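# Fold the trousers' knee end back and hold it

## Task

Take the short end of the folded trousers that is nearest the robot (the knee fold) and lay roughly one hand's width of it back over the remaining trousers. The turned-over flap must lie flat across the full width of the trousers, and the robot must still be holding the trousers securely at the end.

## Robot and tools

Robot: two arms, left_arm and right_arm, each ending in a five-finger hand. right_arm carries a right hand and left_arm its mirror image, a left hand. Base positions in the scene frame: left_arm (+0.015, +0.334, +0.001) m, right_arm (+0.047, -0.340, +0.012) m, each turned very slightly about z. A camera stand sits behind the arms.

Scene frame: the origin is at table-top height, midway between the two nominal bases. +z is up, +x points out over the table, and left_arm is on the +y side. The arm names do not tell you which side of an image an arm appears on.

Hand point: a point fixed to the palm, about 0.05 m in front of it and 0.15 m out from the wrist flange. Its +z runs along the straightened fingers, and its +y points out of the palm. On the right hand, +x runs across the palm away from the thumb; on the left hand, +x runs toward the thumb. Straight fingertips reach 0.06 to 0.07 m past the point and lie 0.06 m behind it along -y. A wrist bracket on the little-finger side can strike things.

execute_actions(actions, cameras): actions is a list of actions. Each action is a list of up to 15 rows, one row per 1/30 s step. A shorter action repeats its last row for the rest of the 15 steps. Every row has 28 numbers in [-1, 1] and always covers both arms, in this order:
1. left arm dx, dy, dz, rx, ry, rz.
2. left hand thumb_turn, thumb_bend, index, middle, ring, little, force_limit, speed.
3. The same 14 numbers for the right arm and right hand.

The six pose numbers are an offset, not a pose. They are measured from that arm's Hand target as it stood when the action began, along that Hand target's own axes. 1.0 equals 0.6 m or 180 degrees, and rx, ry, rz form one rotation vector. Every row in an action is measured from the same starting point. The next action starts again from the updated Hand target, so sending the same offset twice moves the arm twice. Sending all six zeros asks for the current Hand target again.

The six hand numbers are absolute motor targets:
- thumb_turn: -1 is beside the palm, +1 is in front of it.
- thumb_bend and each finger: -1 is straight, +1 is curled.
- force_limit: runs roughly from 0 N at -1 to 10 N at +1 (15 N for the two thumb motors).
- speed: from near zero at -1 to full at +0.48 and above.

No value means "leave as is". To keep a hand unchanged, resend the eight numbers of its last executed row. If none has run yet, send its hand_measured values plus its hand_force_limit and hand_speed. To grip harder, raise force_limit and send a target more closed than hand_measured. To loosen, send a target more open than hand_measured. For a gentle grip, close at speed -0.94 or below. With the thumb in front, the hand can enclose things about 0.035 to 0.065 m thick.

cameras: names from cam_high, cam_low, cam_left_wrist, cam_right_wrist, or ["all"], or []. An empty actions list returns images by default.

move(target, speed, blend, blocking, cameras): drives each hand point along a straight path. target is either one 28-number row or a list of up to 15 rows. Each row uses the same layout and scale as above. Every row is an offset from the Hand targets at the start of the move, not from the previous row. Other arguments:
- speed: in m/s, from 0.002 to 4.3, default 0.25. Turning is limited to twice that number in rad/s.
- blend: in metres; it rounds the corners between listed targets.
- blocking=false: returns early while the motion continues.
Moves do not steer around obstacles. Faster moves stray and strike harder. Avoid paths that pass near an arm's own base. The result adds a "move:" line: done, off_target, moving, held or fault, plus limits such as paced or held.

Other tools:
- wait(seconds 0 to 10): the scene runs on while the arms keep their last command.
- stop: brakes a running move.
- zoom_image(camera, region [x0,y0,x1,y1], at most 504x504 px): enlarges part of the newest image.
- show_instructions: shows the reference images.
- finished_scene: ends the scene.

Readings: end_effector_position (m) and end_effector_quat_wxyz are in the scene frame. Hand target is the last commanded pose after clipping; the next offsets start from it. For each hand, hand_measured, hand_stopped_by (moving, target, force, stalled, fault) and hand_load_n (N at the fingertip, positive when the finger is pushed open) follow the six-motor order. A grip that has been lost shows up only as hand_load_n falling toward 0. Joint torques include the arm's own weight. Motor temperatures are also reported. MOTOR HOT warns of heat; an OVER-TEMPERATURE FAULT drops that arm for 30 to 60 s. Call results also list some step positions.

Behaviour to expect:
- Arms often settle 1 to 3 cm (up to 5 cm) short of the command, usually low. If so, send the missing distance as a new offset.
- Commanded orientation is clipped to within 40 degrees of the measured one on each step.
- Small turns can shift the hand point a lot.
- An arm that is blocked keeps pushing. Command a target back past the hand point to release it.

Avoid:
- Letting the trousers drop or leave the table.
- Releasing anything while it is still moving.
- Fast touches and deep presses, and hitting fixed or heavy objects.
- Any contact between the two arms, including one hand closing on the other's fingers.
- Overloading fingers.
- Holding stretched or pushing poses long enough to overheat a motor.

Each tool is called after "Call:" as name(argument=value, ...), one argument or row to a line, values as JSON.

Reference images:

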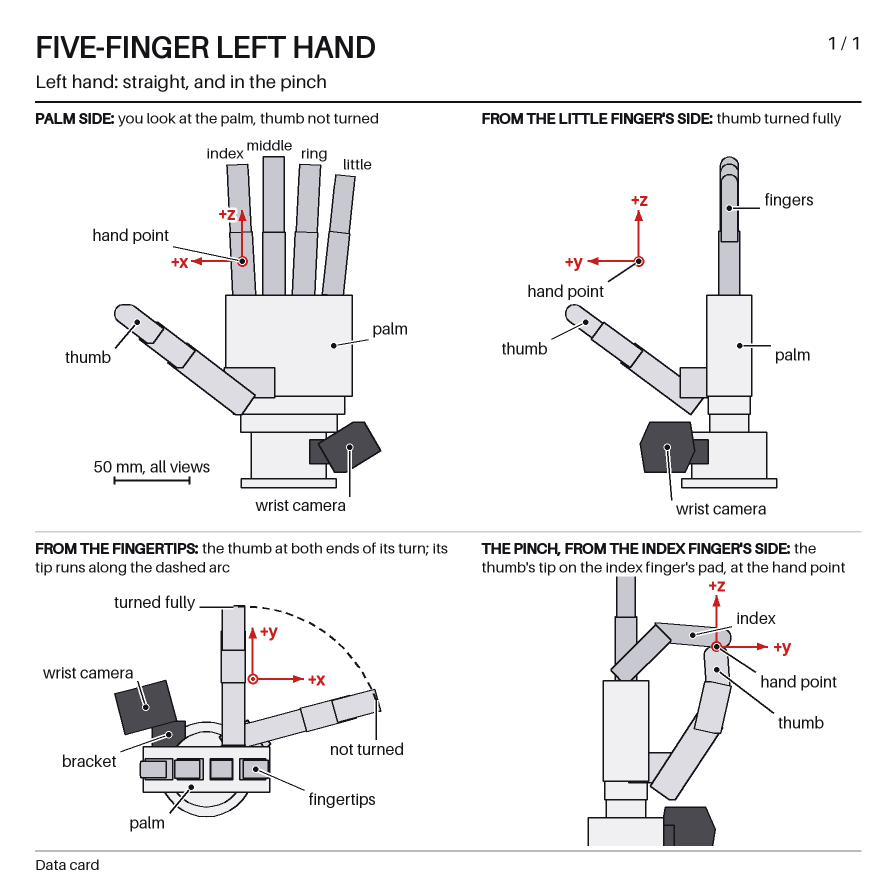

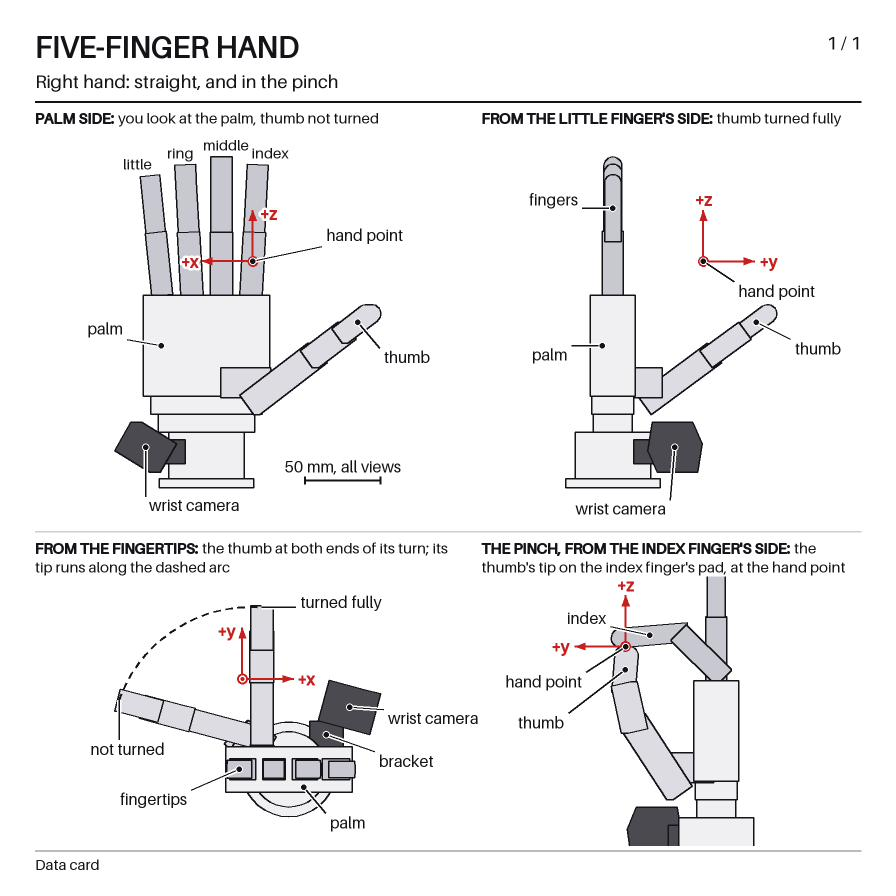

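## Session

Call:
execute_actions(
  actions=[],
)

Scene clock: 0.00 s.
left_arm: end_effector_position=(+0.5324, -0.0790, +0.2412) hand_measured=(-1.000, -1.000, -1.000, -1.000, -1.000, -1.000) hand_load_n=(+0.5, +0.0, +0.0, +0.0, +0.0, +0.0) hand_stopped_by=(target, target, target, target, target, target) hand_force_limit=0.00 hand_speed=-0.80 end_effector_quat_wxyz=(+0.247, +0.968, -0.008, -0.050) | right_arm: end_effector_position=(+0.4455, -0.2717, +0.3245) hand_measured=(-1.000, -1.000, -1.000, -1.000, -1.000, -1.000) hand_load_n=(+0.0, +0.0, +0.0, +0.0, +0.0, +0.0) hand_stopped_by=(target, target, target, target, target, target) hand_force_limit=0.00 hand_speed=-0.80 end_effector_quat_wxyz=(-0.178, +0.652, +0.077, +0.733)
Joint positions: left_arm=[-0.463 1.813 1.746 -1.352 0.489 -2.077] | right_arm=[0.3 0.636 0.379 0.396 -0.088 -1.437]
Joint velocities: within noise
Joint torques (N m): no reading
Motor temperatures (°C): left_arm=[22 23 20 19 21 20] | right_arm=[19 29 21 21 18 18]
Heat: left arm: hottest shoulder 23 °C; right arm: hottest shoulder 29 °C.
Hand target: left_arm +0.5372, -0.0815, +0.2485; +0.251, +0.967, -0.010, -0.042 | right_arm +0.4481, -0.2710, +0.3481; -0.180, +0.637, +0.076, +0.746

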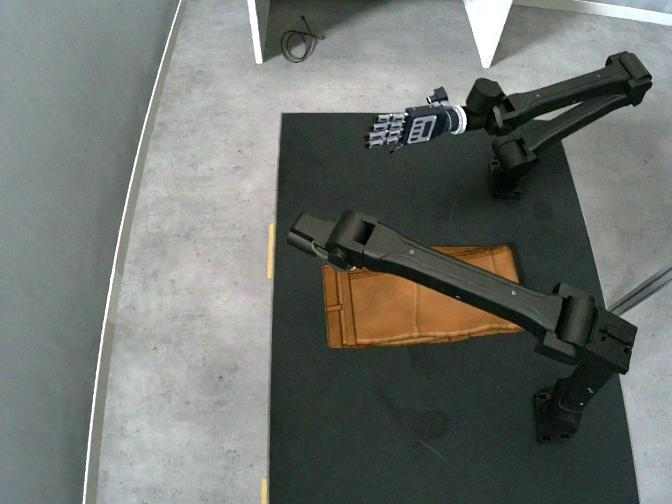

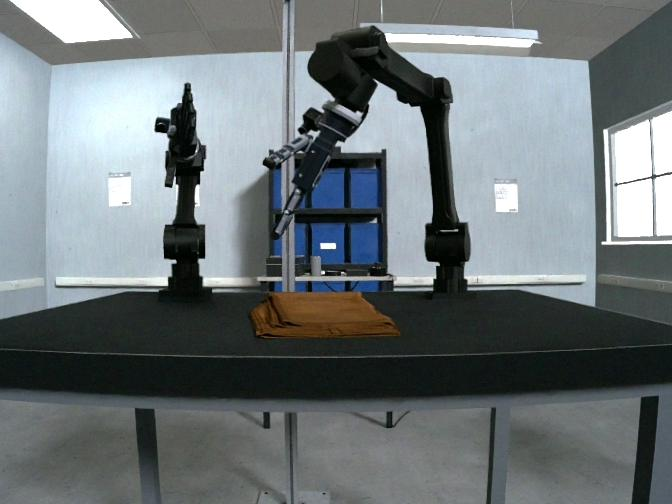

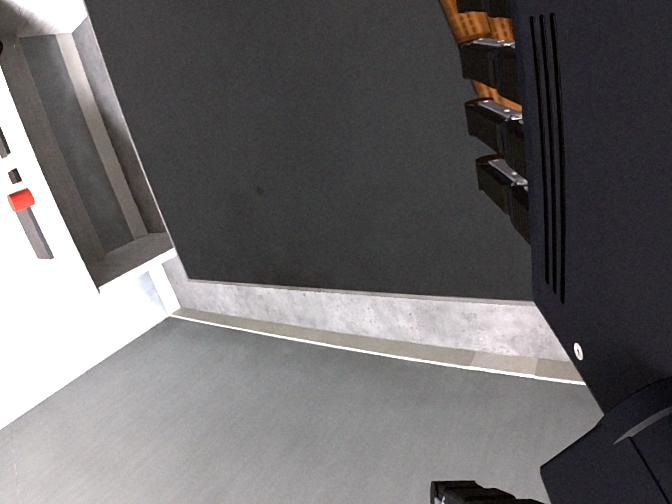

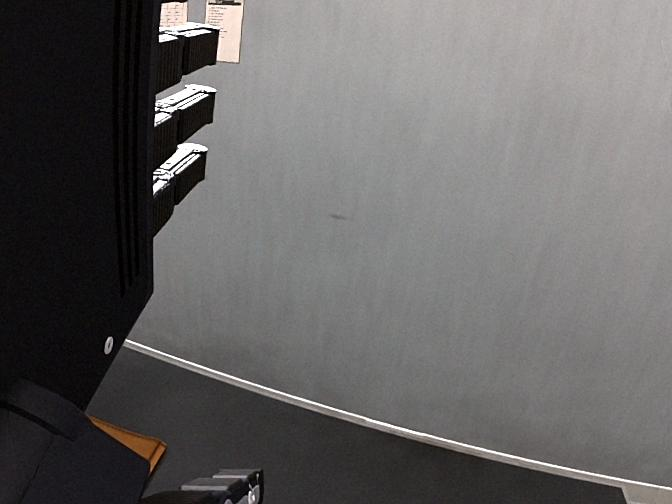

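Call:
zoom_image(
  camera="cam_high",
  region=[300, 180, 552, 369],
)

Call:
zoom_image(
  camera="cam_low",
  region=[200, 220, 452, 409],
)

Scaled by 2.000 from the camera's 672x504 image, which has a finer 960x720 frame.

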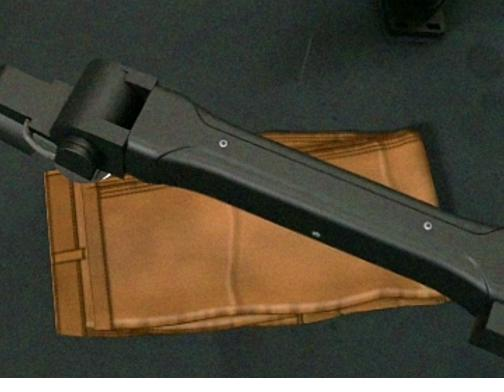

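Scaled by 2.000 from the camera's 672x504 image, which has a finer 960x720 frame.

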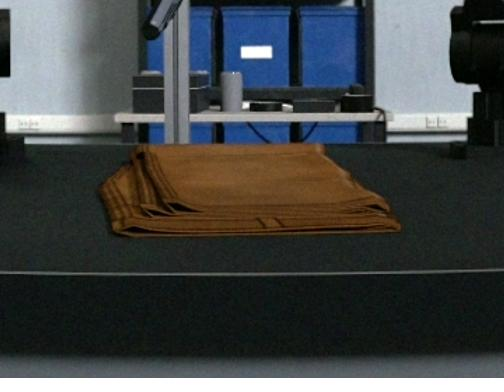

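Call:
move(
  target=[-0.504,-0.353,-0.29,0,0,0,-1,-1,-1,-1,-1,-1,0,-0.8,0,0,0,0,0,0,-1,-1,-1,-1,-1,-1,0,-0.8],
  speed=0.25,
  cameras=["all"],
)

Scene clock: 107.80 s.
left_arm: end_effector_position=(+0.2527, +0.1984, +0.3230) hand_measured=(-1.000, -1.000, -1.000, -1.000, -1.000, -1.000) hand_load_n=(+0.0, +0.0, +0.0, +0.0, +0.0, +0.0) hand_stopped_by=(target, target, target, target, target, target) hand_force_limit=0.00 hand_speed=-0.80 end_effector_quat_wxyz=(+0.250, +0.966, +0.012, +0.064) | right_arm: end_effector_position=(+0.4455, -0.2717, +0.3245) hand_measured=(-1.000, -1.000, -1.000, -1.000, -1.000, -1.000) hand_load_n=(+0.0, +0.0, +0.0, +0.0, +0.0, +0.0) hand_stopped_by=(target, target, target, target, target, target) hand_force_limit=0.00 hand_speed=-0.80 end_effector_quat_wxyz=(-0.178, +0.652, +0.077, +0.733)
Joint positions: left_arm=[0.073 0.783 1.008 -1.676 0.509 -1.575] | right_arm=[0.3 0.636 0.379 0.396 -0.088 -1.437]
Joint torques (N m): left_arm=[-0.5 0.5 6.43 0.54 0.58 0.01] | right_arm=[-0.44 -2.49 10.11 1.91 -0.06 -0.01]
Motor temperatures (°C): left_arm=[21 28 33 18 21 19] | right_arm=[19 29 36 21 18 17]
Heat: left arm: hottest elbow 33 °C; right arm: hottest elbow 36 °C.
Hand target: left_arm +0.2504, +0.2000, +0.3199; +0.251, +0.967, -0.010, -0.042 | right_arm +0.4481, -0.2710, +0.3481; -0.180, +0.637, +0.076, +0.746
Off the commanded pose: left_arm 0.004 m, 12 deg | right_arm 0.024 m, 2 deg.
joint sent to its limit (left arm) — joint 4 (wrist pitch), lower limit. The joint targets are off in orientation, not in position.
move: off_target (left_arm, right_arm)

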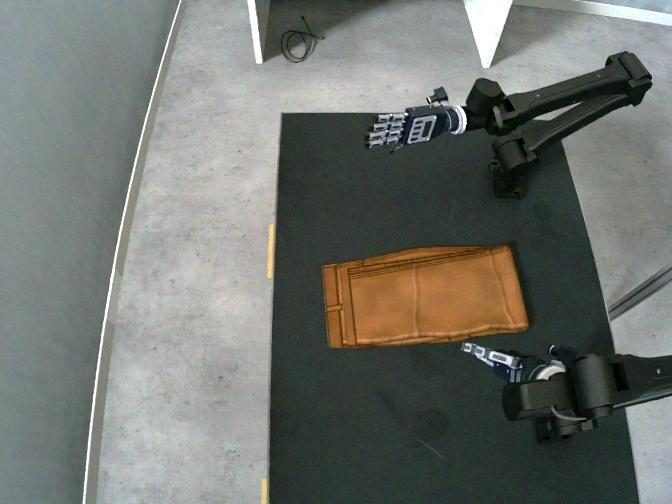

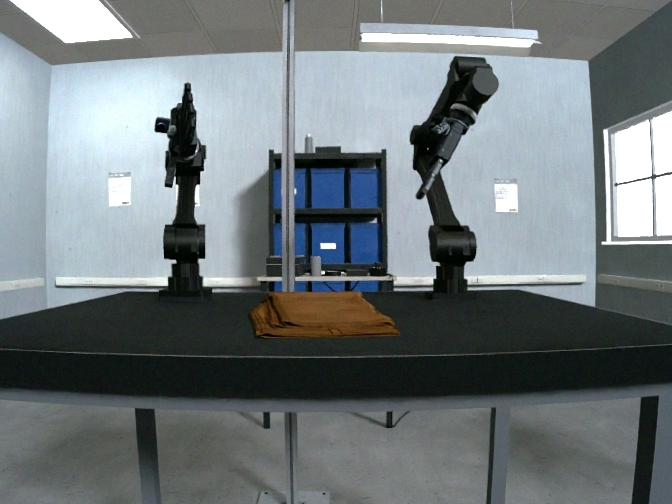

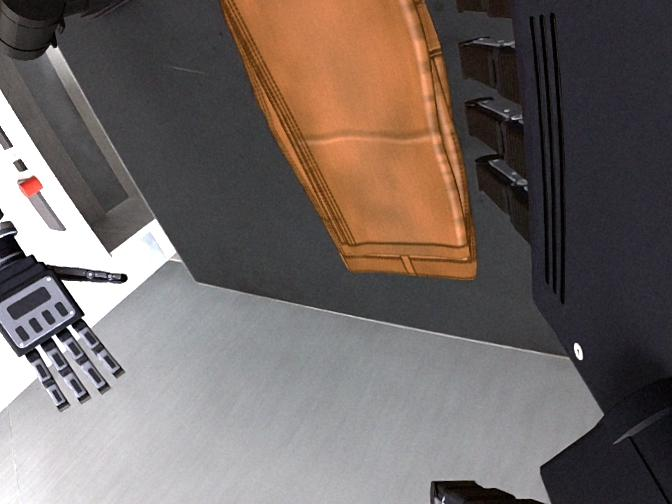

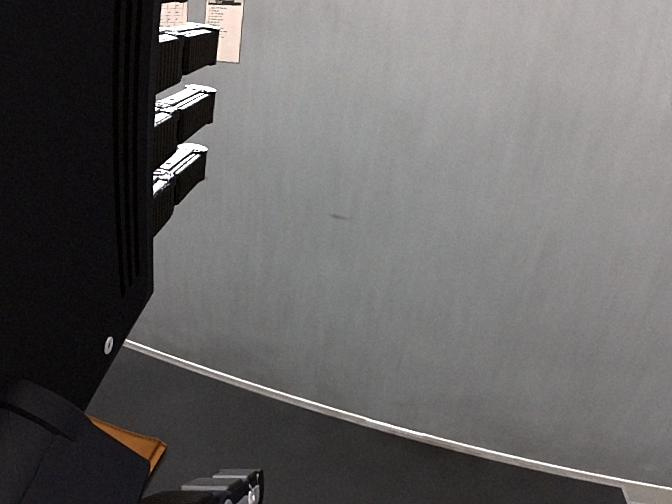

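Call:
zoom_image(
  camera="cam_high",
  region=[440, 300, 640, 450],
)

Call:
zoom_image(
  camera="cam_high",
  region=[300, 220, 560, 370],
)

Scaled by 2.520 from the camera's 672x504 image, which has a finer 960x720 frame.

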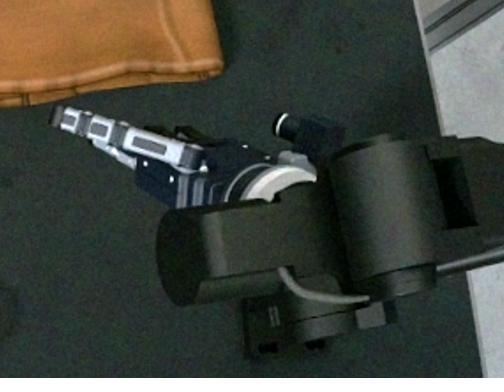

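Scaled by 1.938 from the camera's 672x504 image, which has a finer 960x720 frame.

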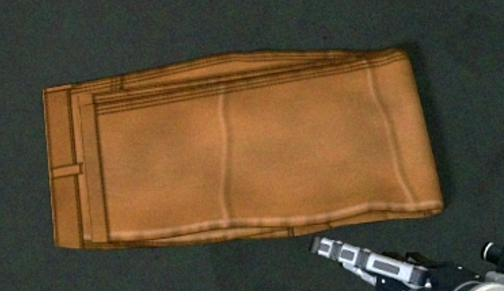

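Call:
move(
  target=[
    [0,0,0,0,0,0,-1,-1,-1,-1,-1,-1,0,-0.8,-0.06,-0.22,-0.2823,0.2255,-0.2145,-0.2083,-1,-1,-1,-1,-1,-1,0,-0.8],
    [0,0,0,0,0,0,-1,-1,-1,-1,-1,-1,0,-0.8,-0.2797,-0.3998,-0.5803,0.451,-0.429,-0.4166,-1,-1,-1,-1,-1,-1,0,-0.8],
  ],
  speed=0.3,
  blend=[0.05, 0],
  cameras=["all"],
)

Scene clock: 436.87 s.
left_arm: end_effector_position=(+0.2526, +0.1983, +0.3230) hand_measured=(-1.000, -1.000, -1.000, -1.000, -1.000, -1.000) hand_load_n=(+0.0, +0.0, +0.0, +0.0, +0.5, +0.0) hand_stopped_by=(target, target, target, target, target, target) hand_force_limit=0.00 hand_speed=-0.80 end_effector_quat_wxyz=(+0.250, +0.966, +0.011, +0.064) | right_arm: end_effector_position=(+0.0671, -0.1559, +0.1303) hand_measured=(-1.000, -1.000, -1.000, -1.000, -1.000, -1.000) hand_load_n=(+0.0, +0.0, +0.0, +0.0, +0.0, +0.0) hand_stopped_by=(target, target, target, target, target, target) hand_force_limit=0.00 hand_speed=-0.80 end_effector_quat_wxyz=(+0.017, +0.509, +0.860, -0.015)
Joint positions: left_arm=[0.073 0.783 1.008 -1.676 0.509 -1.574] | right_arm=[1.866 0.86 0.657 -1.413 0.002 -1.811]
Joint torques (N m): left_arm=[-0.62 0.38 6.69 0.46 0.53 -0.03] | right_arm=[0.5 -3.14 10.48 -0.53 -0.1 -0.06]
Motor temperatures (°C): left_arm=[21 22 30 18 22 18] | right_arm=[18 27 42 21 17 16]
Heat: left arm: hottest elbow 30 °C; right arm: hottest elbow 42 °C.
Hand target: left_arm +0.2504, +0.2000, +0.3199; +0.251, +0.967, -0.010, -0.042 | right_arm +0.0602, -0.1398, +0.1500; +0.000, +0.500, +0.866, +0.000
Off the commanded pose: left_arm 0.004 m, 12 deg | right_arm 0.026 m, 3 deg.
joint sent to its limit (left arm) — joint 4 (wrist pitch), lower limit. The joint targets are off in orientation, not in position.
move: off_target (left_arm, right_arm)

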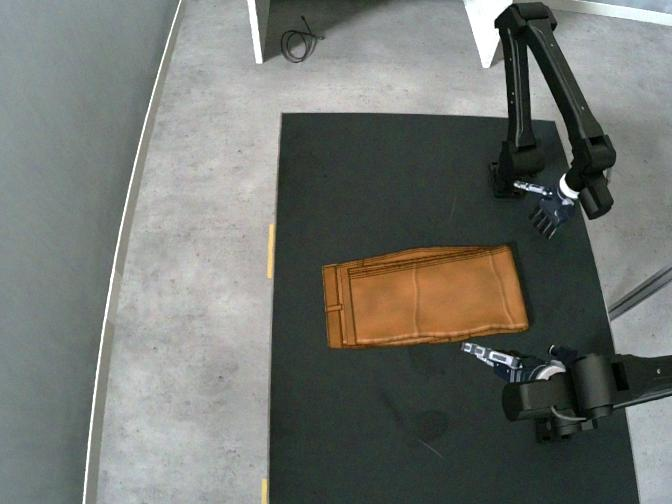

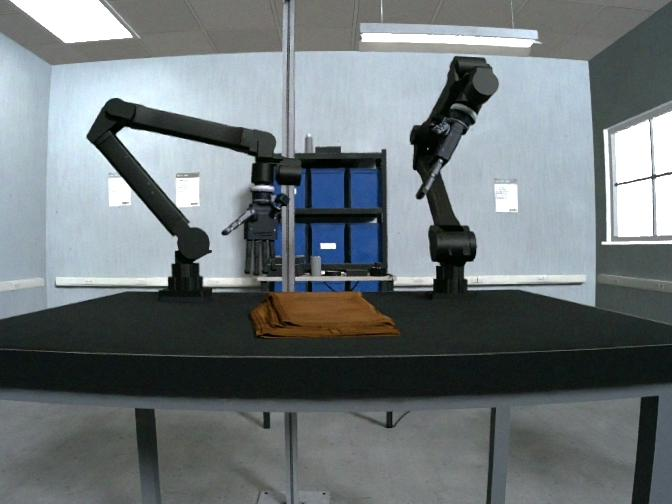

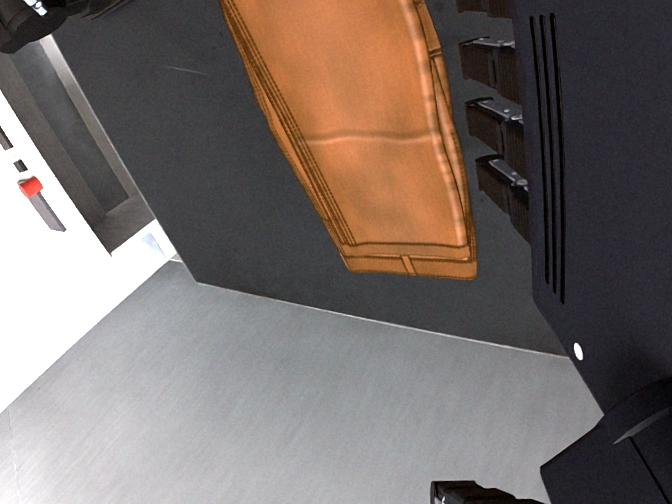

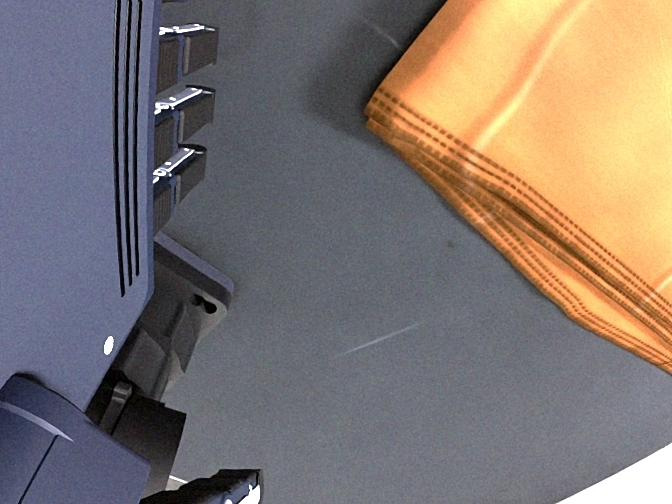

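Call:
zoom_image(
  camera="cam_right_wrist",
  region=[300, 20, 672, 300],
)

Scaled by 1.355 from the camera's 672x504 image, which has a finer 960x720 frame.

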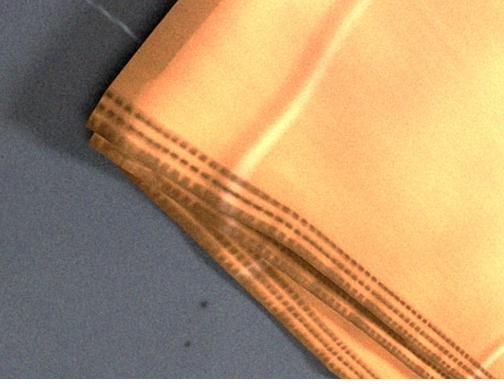

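Call:
move(
  target=[
    [-0.3058,-0.0217,0.24,0.1326,0.1093,-0.3323,1,-1,-0.1,-0.1,-0.1,-0.1,0,0,0,0,0,0,0,0,1,-1,-0.1,-0.1,-0.1,-0.1,0,0],
    [-0.3058,-0.0217,0.34,0.1326,0.1093,-0.3323,1,-1,-0.1,-0.1,-0.1,-0.1,0,0,0,0,0,0,0,0,1,-1,-0.1,-0.1,-0.1,-0.1,0,0],
  ],
  speed=0.3,
  blend=[0.03, 0],
  cameras=["all"],
)

Scene clock: 457.07 s.
left_arm: end_effector_position=(+0.0541, +0.1206, +0.1512) hand_measured=(+1.000, -1.000, -0.100, -0.100, -0.100, -0.100) hand_load_n=(+0.0, +0.0, +0.0, +0.0, +0.0, +0.0) hand_stopped_by=(target, target, target, target, target, target) hand_force_limit=0.00 hand_speed=0.00 end_effector_quat_wxyz=(+0.285, +0.899, +0.083, -0.321) | right_arm: end_effector_position=(+0.0669, -0.1558, +0.1303) hand_measured=(+1.000, -1.000, -0.100, -0.100, -0.100, -0.100) hand_load_n=(+0.0, +0.0, +0.0, +0.0, +0.0, +0.0) hand_stopped_by=(target, target, target, target, target, target) hand_force_limit=0.00 hand_speed=0.00 end_effector_quat_wxyz=(+0.016, +0.509, +0.861, -0.015)
Joint positions: left_arm=[-0.469 0.643 0.439 -1.676 0.847 -2.103] | right_arm=[1.866 0.86 0.657 -1.413 0.001 -1.813]
Joint torques (N m): left_arm=[-1.08 3.6 6.52 -0.35 0.85 -0.11] | right_arm=[0.5 -3.02 10.48 -0.49 -0.06 -0.07]
Heat: left arm: hottest elbow 30 °C; right arm: hottest elbow 45 °C.
Hand target: left_arm +0.0501, +0.1199, +0.1501; +0.128, +0.922, +0.336, -0.145 | right_arm +0.0602, -0.1398, +0.1500; +0.000, +0.500, +0.866, +0.000
Off the commanded pose: left_arm 0.004 m, 70 deg; orientation clipped | right_arm 0.026 m, 3 deg.
joint sent to its limit (left arm) — joint 4 (wrist pitch), lower limit; joint 6 (wrist roll), lower limit. The joint targets are off in orientation, not in position.
move: off_target (left_arm, right_arm); blend cut to 0 m at target 1; limits=paced

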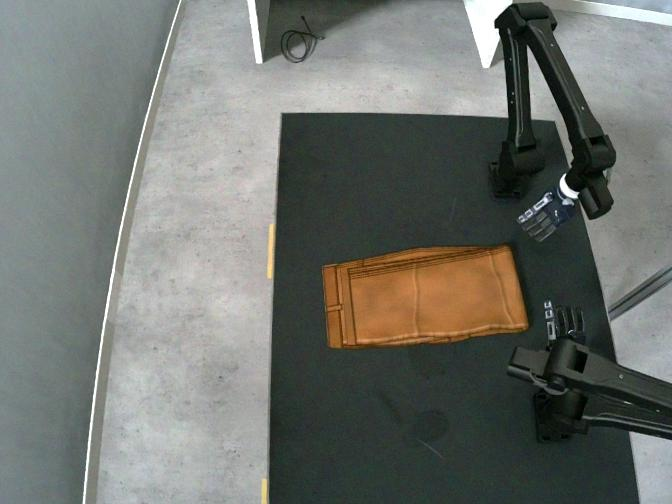

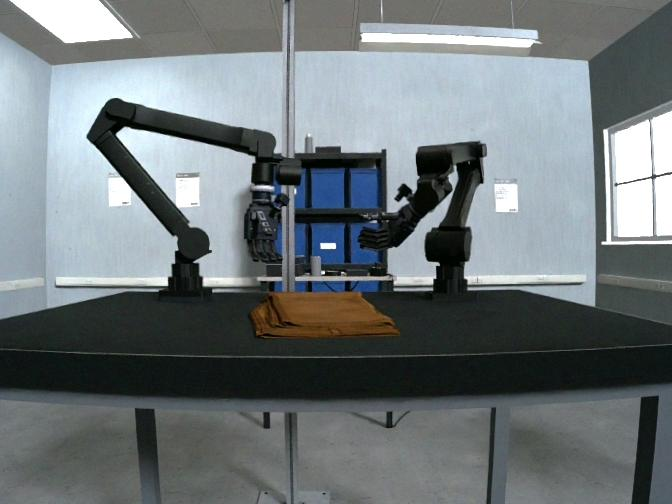

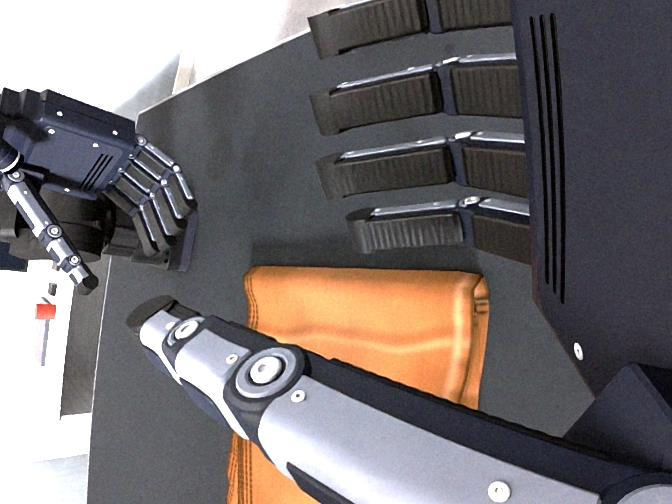

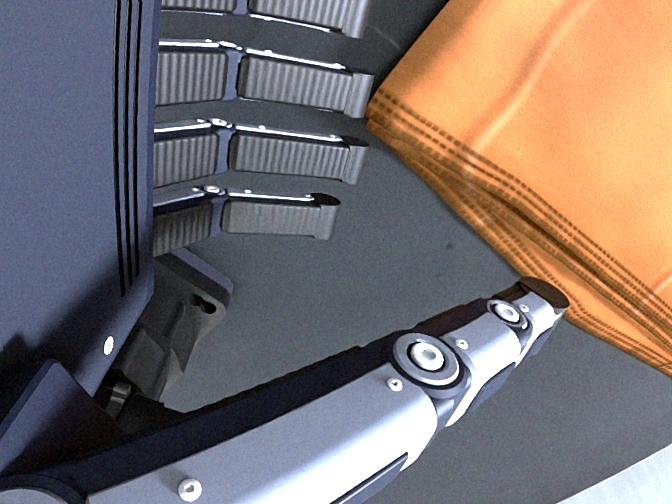

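Call:
move(
  target=[
    [0.4503,0.0625,-0.2528,0.0836,0.0947,0.2195,1,-1,-0.1,-0.1,-0.1,-0.1,0,0,0,0,0,0,0,0,1,-1,-0.1,-0.1,-0.1,-0.1,0,0],
    [0.4503,0.0625,-0.2528,0.1544,0.0096,0.7117,1,-1,-0.1,-0.1,-0.1,-0.1,0,0,0,0,0,0,0,0,1,-1,-0.1,-0.1,-0.1,-0.1,0,0],
  ],
  speed=0.4,
  blend=[0.03, 0],
)

Scene clock: 485.60 s.
left_arm: end_effector_position=(+0.2827, +0.3012, +0.1899) hand_measured=(+1.000, -1.000, -0.100, -0.100, -0.100, -0.100) hand_load_n=(+0.0, +0.0, +0.0, +0.0, +0.0, +0.0) hand_stopped_by=(target, target, target, target, target, target) hand_force_limit=0.00 hand_speed=0.00 end_effector_quat_wxyz=(+0.014, +0.711, -0.702, -0.015) | right_arm: end_effector_position=(+0.0669, -0.1558, +0.1303) hand_measured=(+1.000, -1.000, -0.100, -0.100, -0.100, -0.100) hand_load_n=(+0.0, +0.0, +0.0, +0.0, +0.0, +0.0) hand_stopped_by=(target, target, target, target, target, target) hand_force_limit=0.00 hand_speed=0.00 end_effector_quat_wxyz=(+0.016, +0.509, +0.861, -0.015)
Joint positions: left_arm=[0.019 1.233 1.085 -1.465 -0.001 -0.015] | right_arm=[1.866 0.86 0.657 -1.413 0.001 -1.813]
Joint torques (N m): left_arm=[-1.2 -5.83 9.99 0.69 0.18 -0.01] | right_arm=[0.5 -3.08 10.48 -0.5 -0.06 -0.07]
Motor temperatures (°C): left_arm=[21 22 30 18 22 18] | right_arm=[18 27 47 21 17 16]
Heat: left arm: hottest elbow 30 °C; right arm: hottest elbow 47 °C.
Hand target: left_arm +0.3000, +0.3000, +0.2002; +0.000, +0.707, -0.707, +0.001 | right_arm +0.0602, -0.1398, +0.1500; +0.000, +0.500, +0.866, +0.000
Off the commanded pose: left_arm 0.020 m, 3 deg | right_arm 0.026 m, 3 deg.
move: off_target (left_arm, right_arm)

Call:
move(
  target=[
    [0.1333,0.1667,0.0333,0,0,0.5,1,-1,-0.1,-0.1,-0.1,-0.1,0,0,0,0,0,0,0,0,1,-1,-0.1,-0.1,-0.1,-0.1,0,0],
    [0.2833,0.4167,0.0833,0,0,-0.833,1,-1,-0.1,-0.1,-0.1,-0.1,0,0,0,0,0,0,0,0,1,-1,-0.1,-0.1,-0.1,-0.1,0,0],
  ],
  speed=0.4,
  blend=[0.03, 0],
  cameras=["all"],
)

Scene clock: 503.20 s.
left_arm: end_effector_position=(+0.0504, +0.1285, +0.1509) hand_measured=(+1.000, -1.000, -0.100, -0.100, -0.100, -0.100) hand_load_n=(+0.0, +0.0, +0.0, +0.0, +0.0, +0.0) hand_stopped_by=(target, target, target, target, target, target) hand_force_limit=0.00 hand_speed=0.00 end_effector_quat_wxyz=(+0.001, +0.863, +0.505, +0.001) | right_arm: end_effector_position=(+0.0669, -0.1558, +0.1303) hand_measured=(+1.000, -1.000, -0.100, -0.100, -0.100, -0.100) hand_load_n=(+0.0, -0.5, +0.0, +0.0, +0.0, +0.0) hand_stopped_by=(target, target, target, target, target, target) hand_force_limit=0.00 hand_speed=0.00 end_effector_quat_wxyz=(+0.016, +0.509, +0.861, -0.015)
Joint positions: left_arm=[-1.708 0.859 0.744 -1.456 -0.002 1.925] | right_arm=[1.866 0.86 0.657 -1.413 0.001 -1.813]
Joint torques (N m): left_arm=[-1.08 -1.32 6.67 0.43 0.12 -0.06] | right_arm=[0.62 -3.02 10.48 -0.5 -0.06 -0.07]
Heat: left arm: hottest elbow 33 °C; right arm: hottest elbow 47 °C.
Hand target: left_arm +0.0499, +0.1301, +0.1502; +0.001, +0.866, +0.499, +0.000 | right_arm +0.0602, -0.1398, +0.1500; +0.000, +0.500, +0.866, +0.000
Off the commanded pose: left_arm 0.002 m, 1 deg | right_arm 0.026 m, 3 deg.
move: off_target (right_arm)

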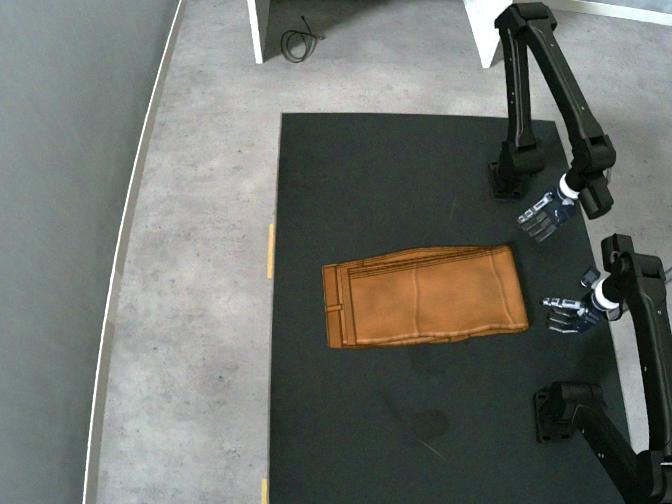

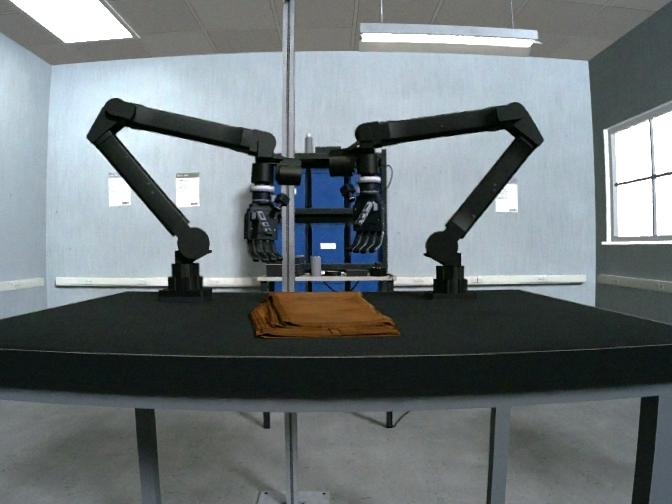

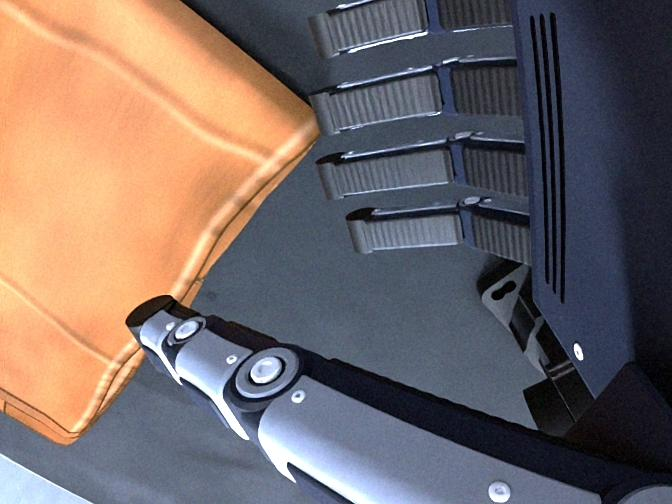

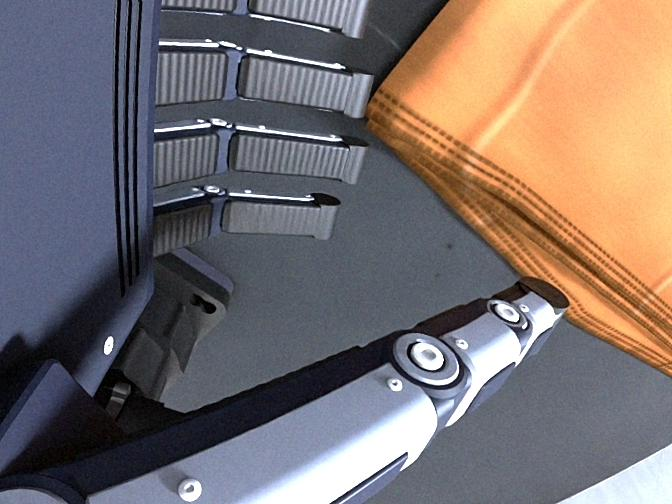

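Call:
zoom_image(
  camera="cam_high",
  region=[480, 170, 640, 350],
)

Scaled by 2.800 from the camera's 672x504 image, which has a finer 960x720 frame.

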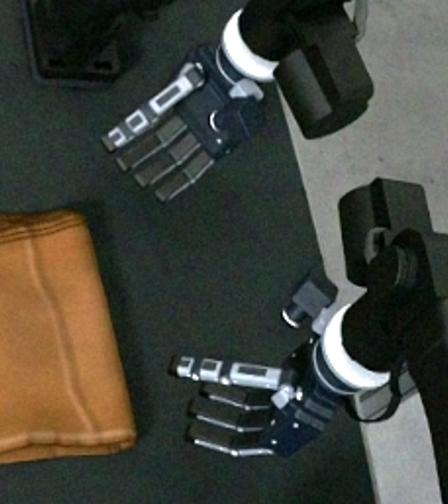

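Call:
move(
  target=[-0.058,-0.0338,0.15,0,0,0,1,-1,-0.1,-0.1,-0.1,-0.1,0,0,0.0972,-0.015,0.1167,0,0,0,1,-1,-0.1,-0.1,-0.1,-0.1,0,0],
  speed=0.15,
  cameras=["all"],
)

Call:
zoom_image(
  camera="cam_high",
  region=[460, 200, 620, 380],
)

Scene clock: 538.67 s.
left_arm: end_effector_position=(+0.0254, +0.1173, +0.0839) hand_measured=(+1.000, -1.000, -0.100, -0.100, -0.100, -0.100) hand_load_n=(+0.0, +0.0, +0.0, +0.0, +0.0, +0.0) hand_stopped_by=(target, target, target, target, target, target) hand_force_limit=0.00 hand_speed=0.00 end_effector_quat_wxyz=(-0.003, +0.871, +0.491, +0.003) | right_arm: end_effector_position=(+0.0365, -0.1112, +0.0886) hand_measured=(+1.000, -1.000, -0.100, -0.100, -0.100, -0.100) hand_load_n=(+0.0, +0.0, +0.0, +0.5, +0.0, +0.0) hand_stopped_by=(target, target, target, target, target, target) hand_force_limit=0.00 hand_speed=0.00 end_effector_quat_wxyz=(+0.012, +0.497, +0.868, -0.010)
Joint positions: left_arm=[-1.813 0.967 0.62 -1.233 0 1.851] | right_arm=[1.942 1.058 0.654 -1.197 0 -1.765]
Joint torques (N m): left_arm=[-1.73 -3.08 6.71 0.47 0.05 -0.07] | right_arm=[-0.56 -6.36 6.52 -0.32 -0.01 0.01]
Heat: left arm: hottest elbow 32 °C; right arm: hottest elbow 48 °C.
Hand target: left_arm +0.0263, +0.1168, +0.0868; -0.001, +0.870, +0.492, +0.002 (not the last commanded pose) | right_arm +0.0368, -0.1106, +0.0926; +0.007, +0.497, +0.868, -0.006 (not the last commanded pose)
Off the commanded pose: left_arm 0.027 m, 1 deg | right_arm 0.024 m, 2 deg.
move: held (left_arm, right_arm; a check stopped the path); limits=held
pose unreachable (left arm): on one or more control steps of this call, first in action 0 (counted from 0), this arm could not follow its commanded pose, so it was not sent that pose on those steps. It may still have moved: this result reports where it is.
cause: moving toward the commanded pose would bring a part of the arm too close to another arm (a part of this arm just beyond joint 4 (wrist pitch) and a part of the right arm just beyond its joint 4 (wrist pitch), along the way the arms are being sent, or toward where that arm still pushes).
pose unreachable (right arm): on one or more control steps of this call, first in action 0 (counted from 0), this arm could not follow its commanded pose, so it was not sent that pose on those steps. It may still have moved: this result reports where it is.
cause: moving toward the commanded pose would bring a part of the arm too close to another arm (a part of this arm just beyond joint 4 (wrist pitch) and a part of the left arm just beyond its joint 4 (wrist pitch), along the way the arms are being sent, or toward where that arm still pushes).

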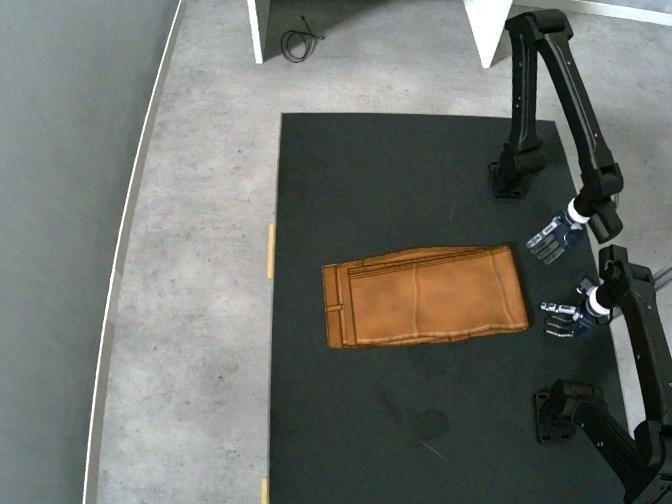

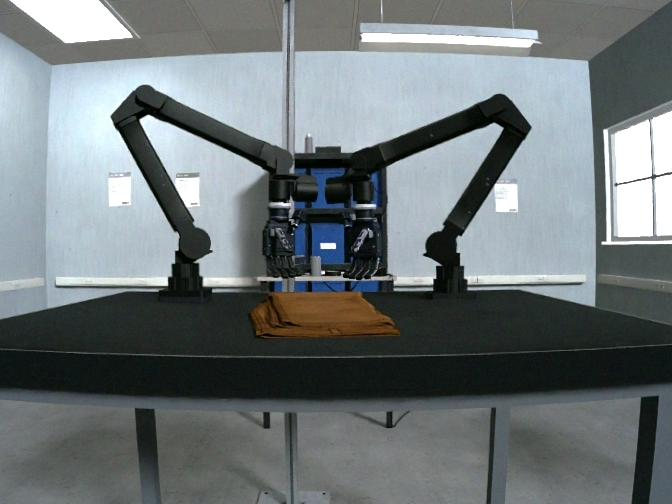

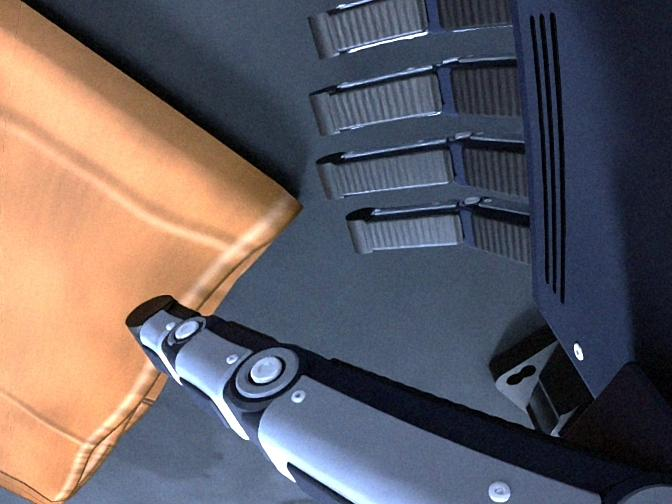

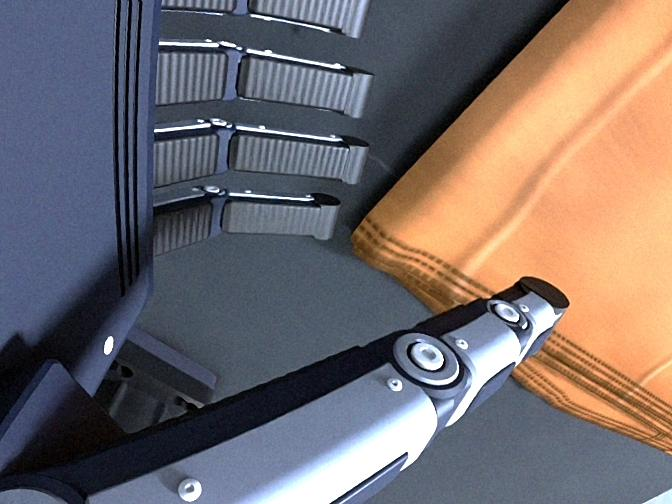

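Scaled by 2.800 from the camera's 672x504 image, which has a finer 960x720 frame.

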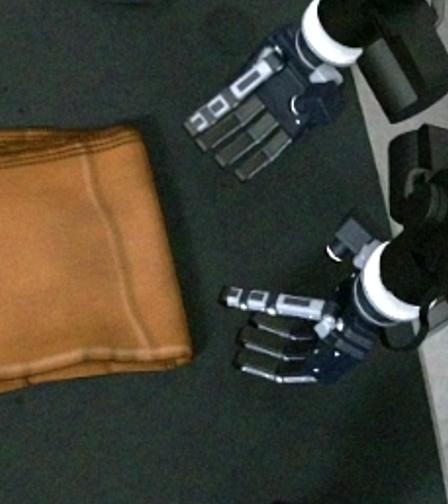

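Call:
move(
  target=[-0.0512,0.0174,0.053,-0.0282,-0.0494,-0.0058,1,-1,-0.1,-0.1,-0.1,-0.1,0,0,-0.0193,-0.0147,0.046,-0.0278,0.0481,0,1,-1,-0.1,-0.1,-0.1,-0.1,0,0],
  speed=0.1,
  cameras=["all"],
)

Call:
zoom_image(
  camera="cam_low",
  region=[220, 200, 430, 350],
)

Call:
zoom_image(
  camera="cam_high",
  region=[460, 200, 620, 380],
)

Scene clock: 602.27 s.
left_arm: end_effector_position=(+0.0216, +0.0861, +0.0568) hand_measured=(+1.000, -1.000, -0.100, -0.100, -0.100, -0.100) hand_load_n=(+0.0, +0.0, +0.0, +0.0, +0.0, +0.0) hand_stopped_by=(target, target, target, target, target, target) hand_force_limit=0.00 hand_speed=0.00 end_effector_quat_wxyz=(+0.073, +0.863, +0.498, -0.042) | right_arm: end_effector_position=(+0.0402, -0.1311, +0.0618) hand_measured=(+1.000, -1.000, -0.100, -0.100, -0.100, -0.100) hand_load_n=(+0.0, +0.0, +0.0, +0.0, +0.0, +0.0) hand_stopped_by=(target, target, target, target, target, target) hand_force_limit=0.00 hand_speed=0.00 end_effector_quat_wxyz=(-0.025, +0.496, +0.866, +0.059)
Joint positions: left_arm=[-1.83 0.966 0.53 -0.973 -0.047 1.817] | right_arm=[2.014 0.899 0.48 -1.041 0.065 -1.696]
Joint torques (N m): left_arm=[-1.9 -2.49 6.26 1.29 -0.02 -0.13] | right_arm=[0.79 -4.07 6.8 0.84 0.13 0.1]
Motor temperatures (°C): left_arm=[20 21 32 17 21 18] | right_arm=[18 27 37 21 17 16]
Heat: left arm: hottest elbow 32 °C; right arm: hottest elbow 37 °C.
Hand target: left_arm +0.0195, +0.0853, +0.0548; +0.076, +0.863, +0.498, -0.044 | right_arm +0.0353, -0.1256, +0.0653; -0.036, +0.495, +0.865, +0.069
Off the commanded pose: left_arm 0.003 m, 0 deg | right_arm 0.008 m, 2 deg.
move: done

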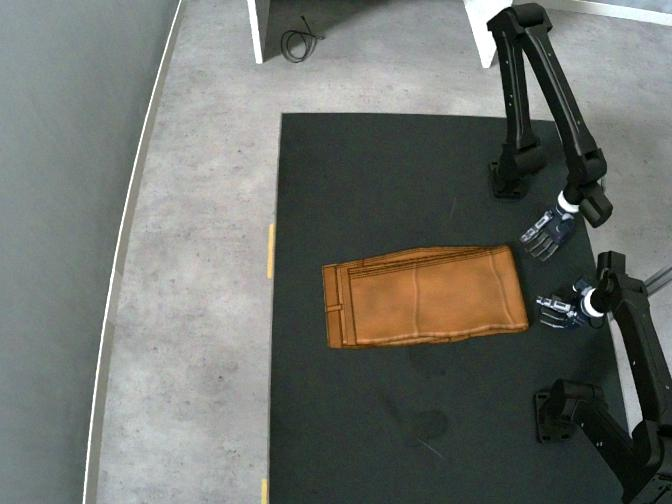

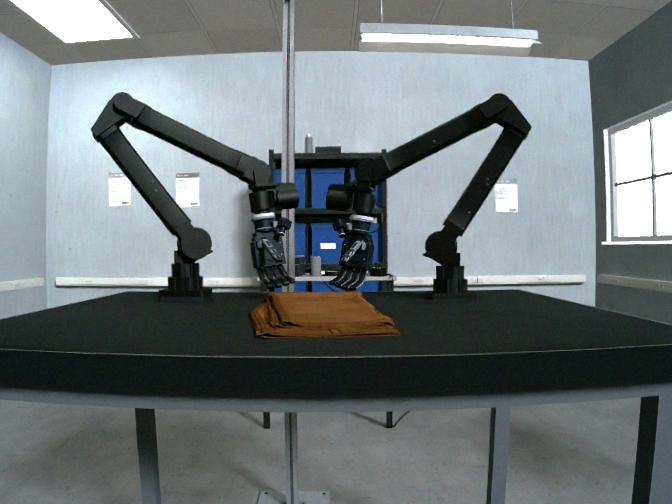

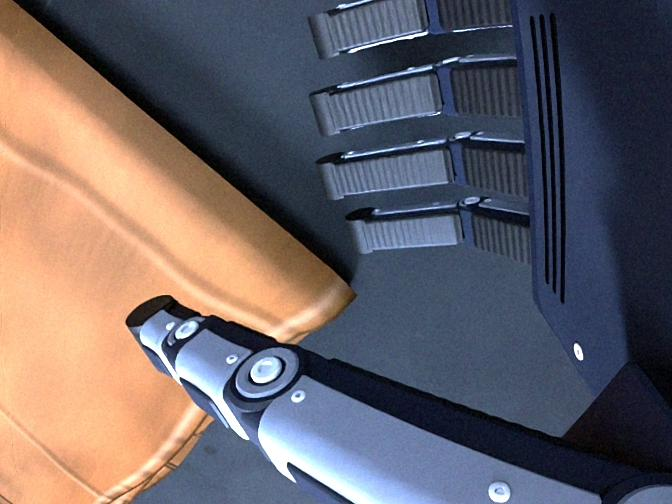

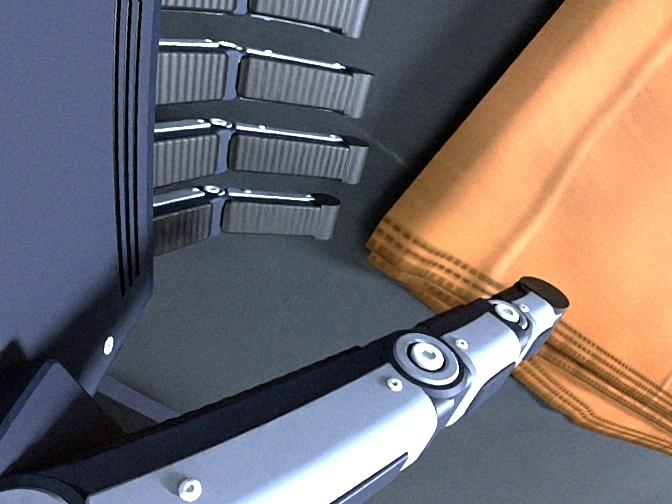

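Scaled by 2.400 from the camera's 672x504 image, which has a finer 960x720 frame.

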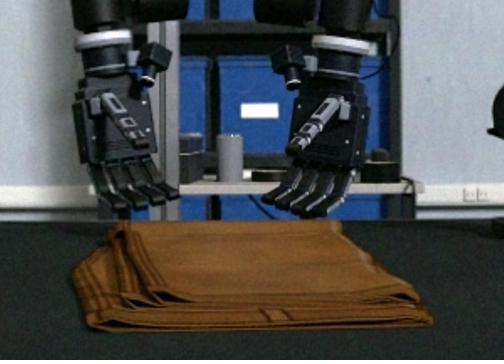

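Scaled by 2.800 from the camera's 672x504 image, which has a finer 960x720 frame.

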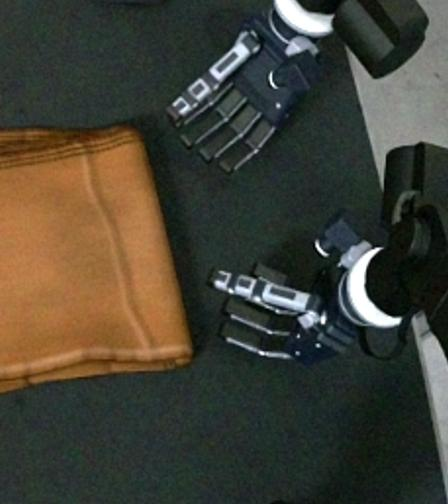

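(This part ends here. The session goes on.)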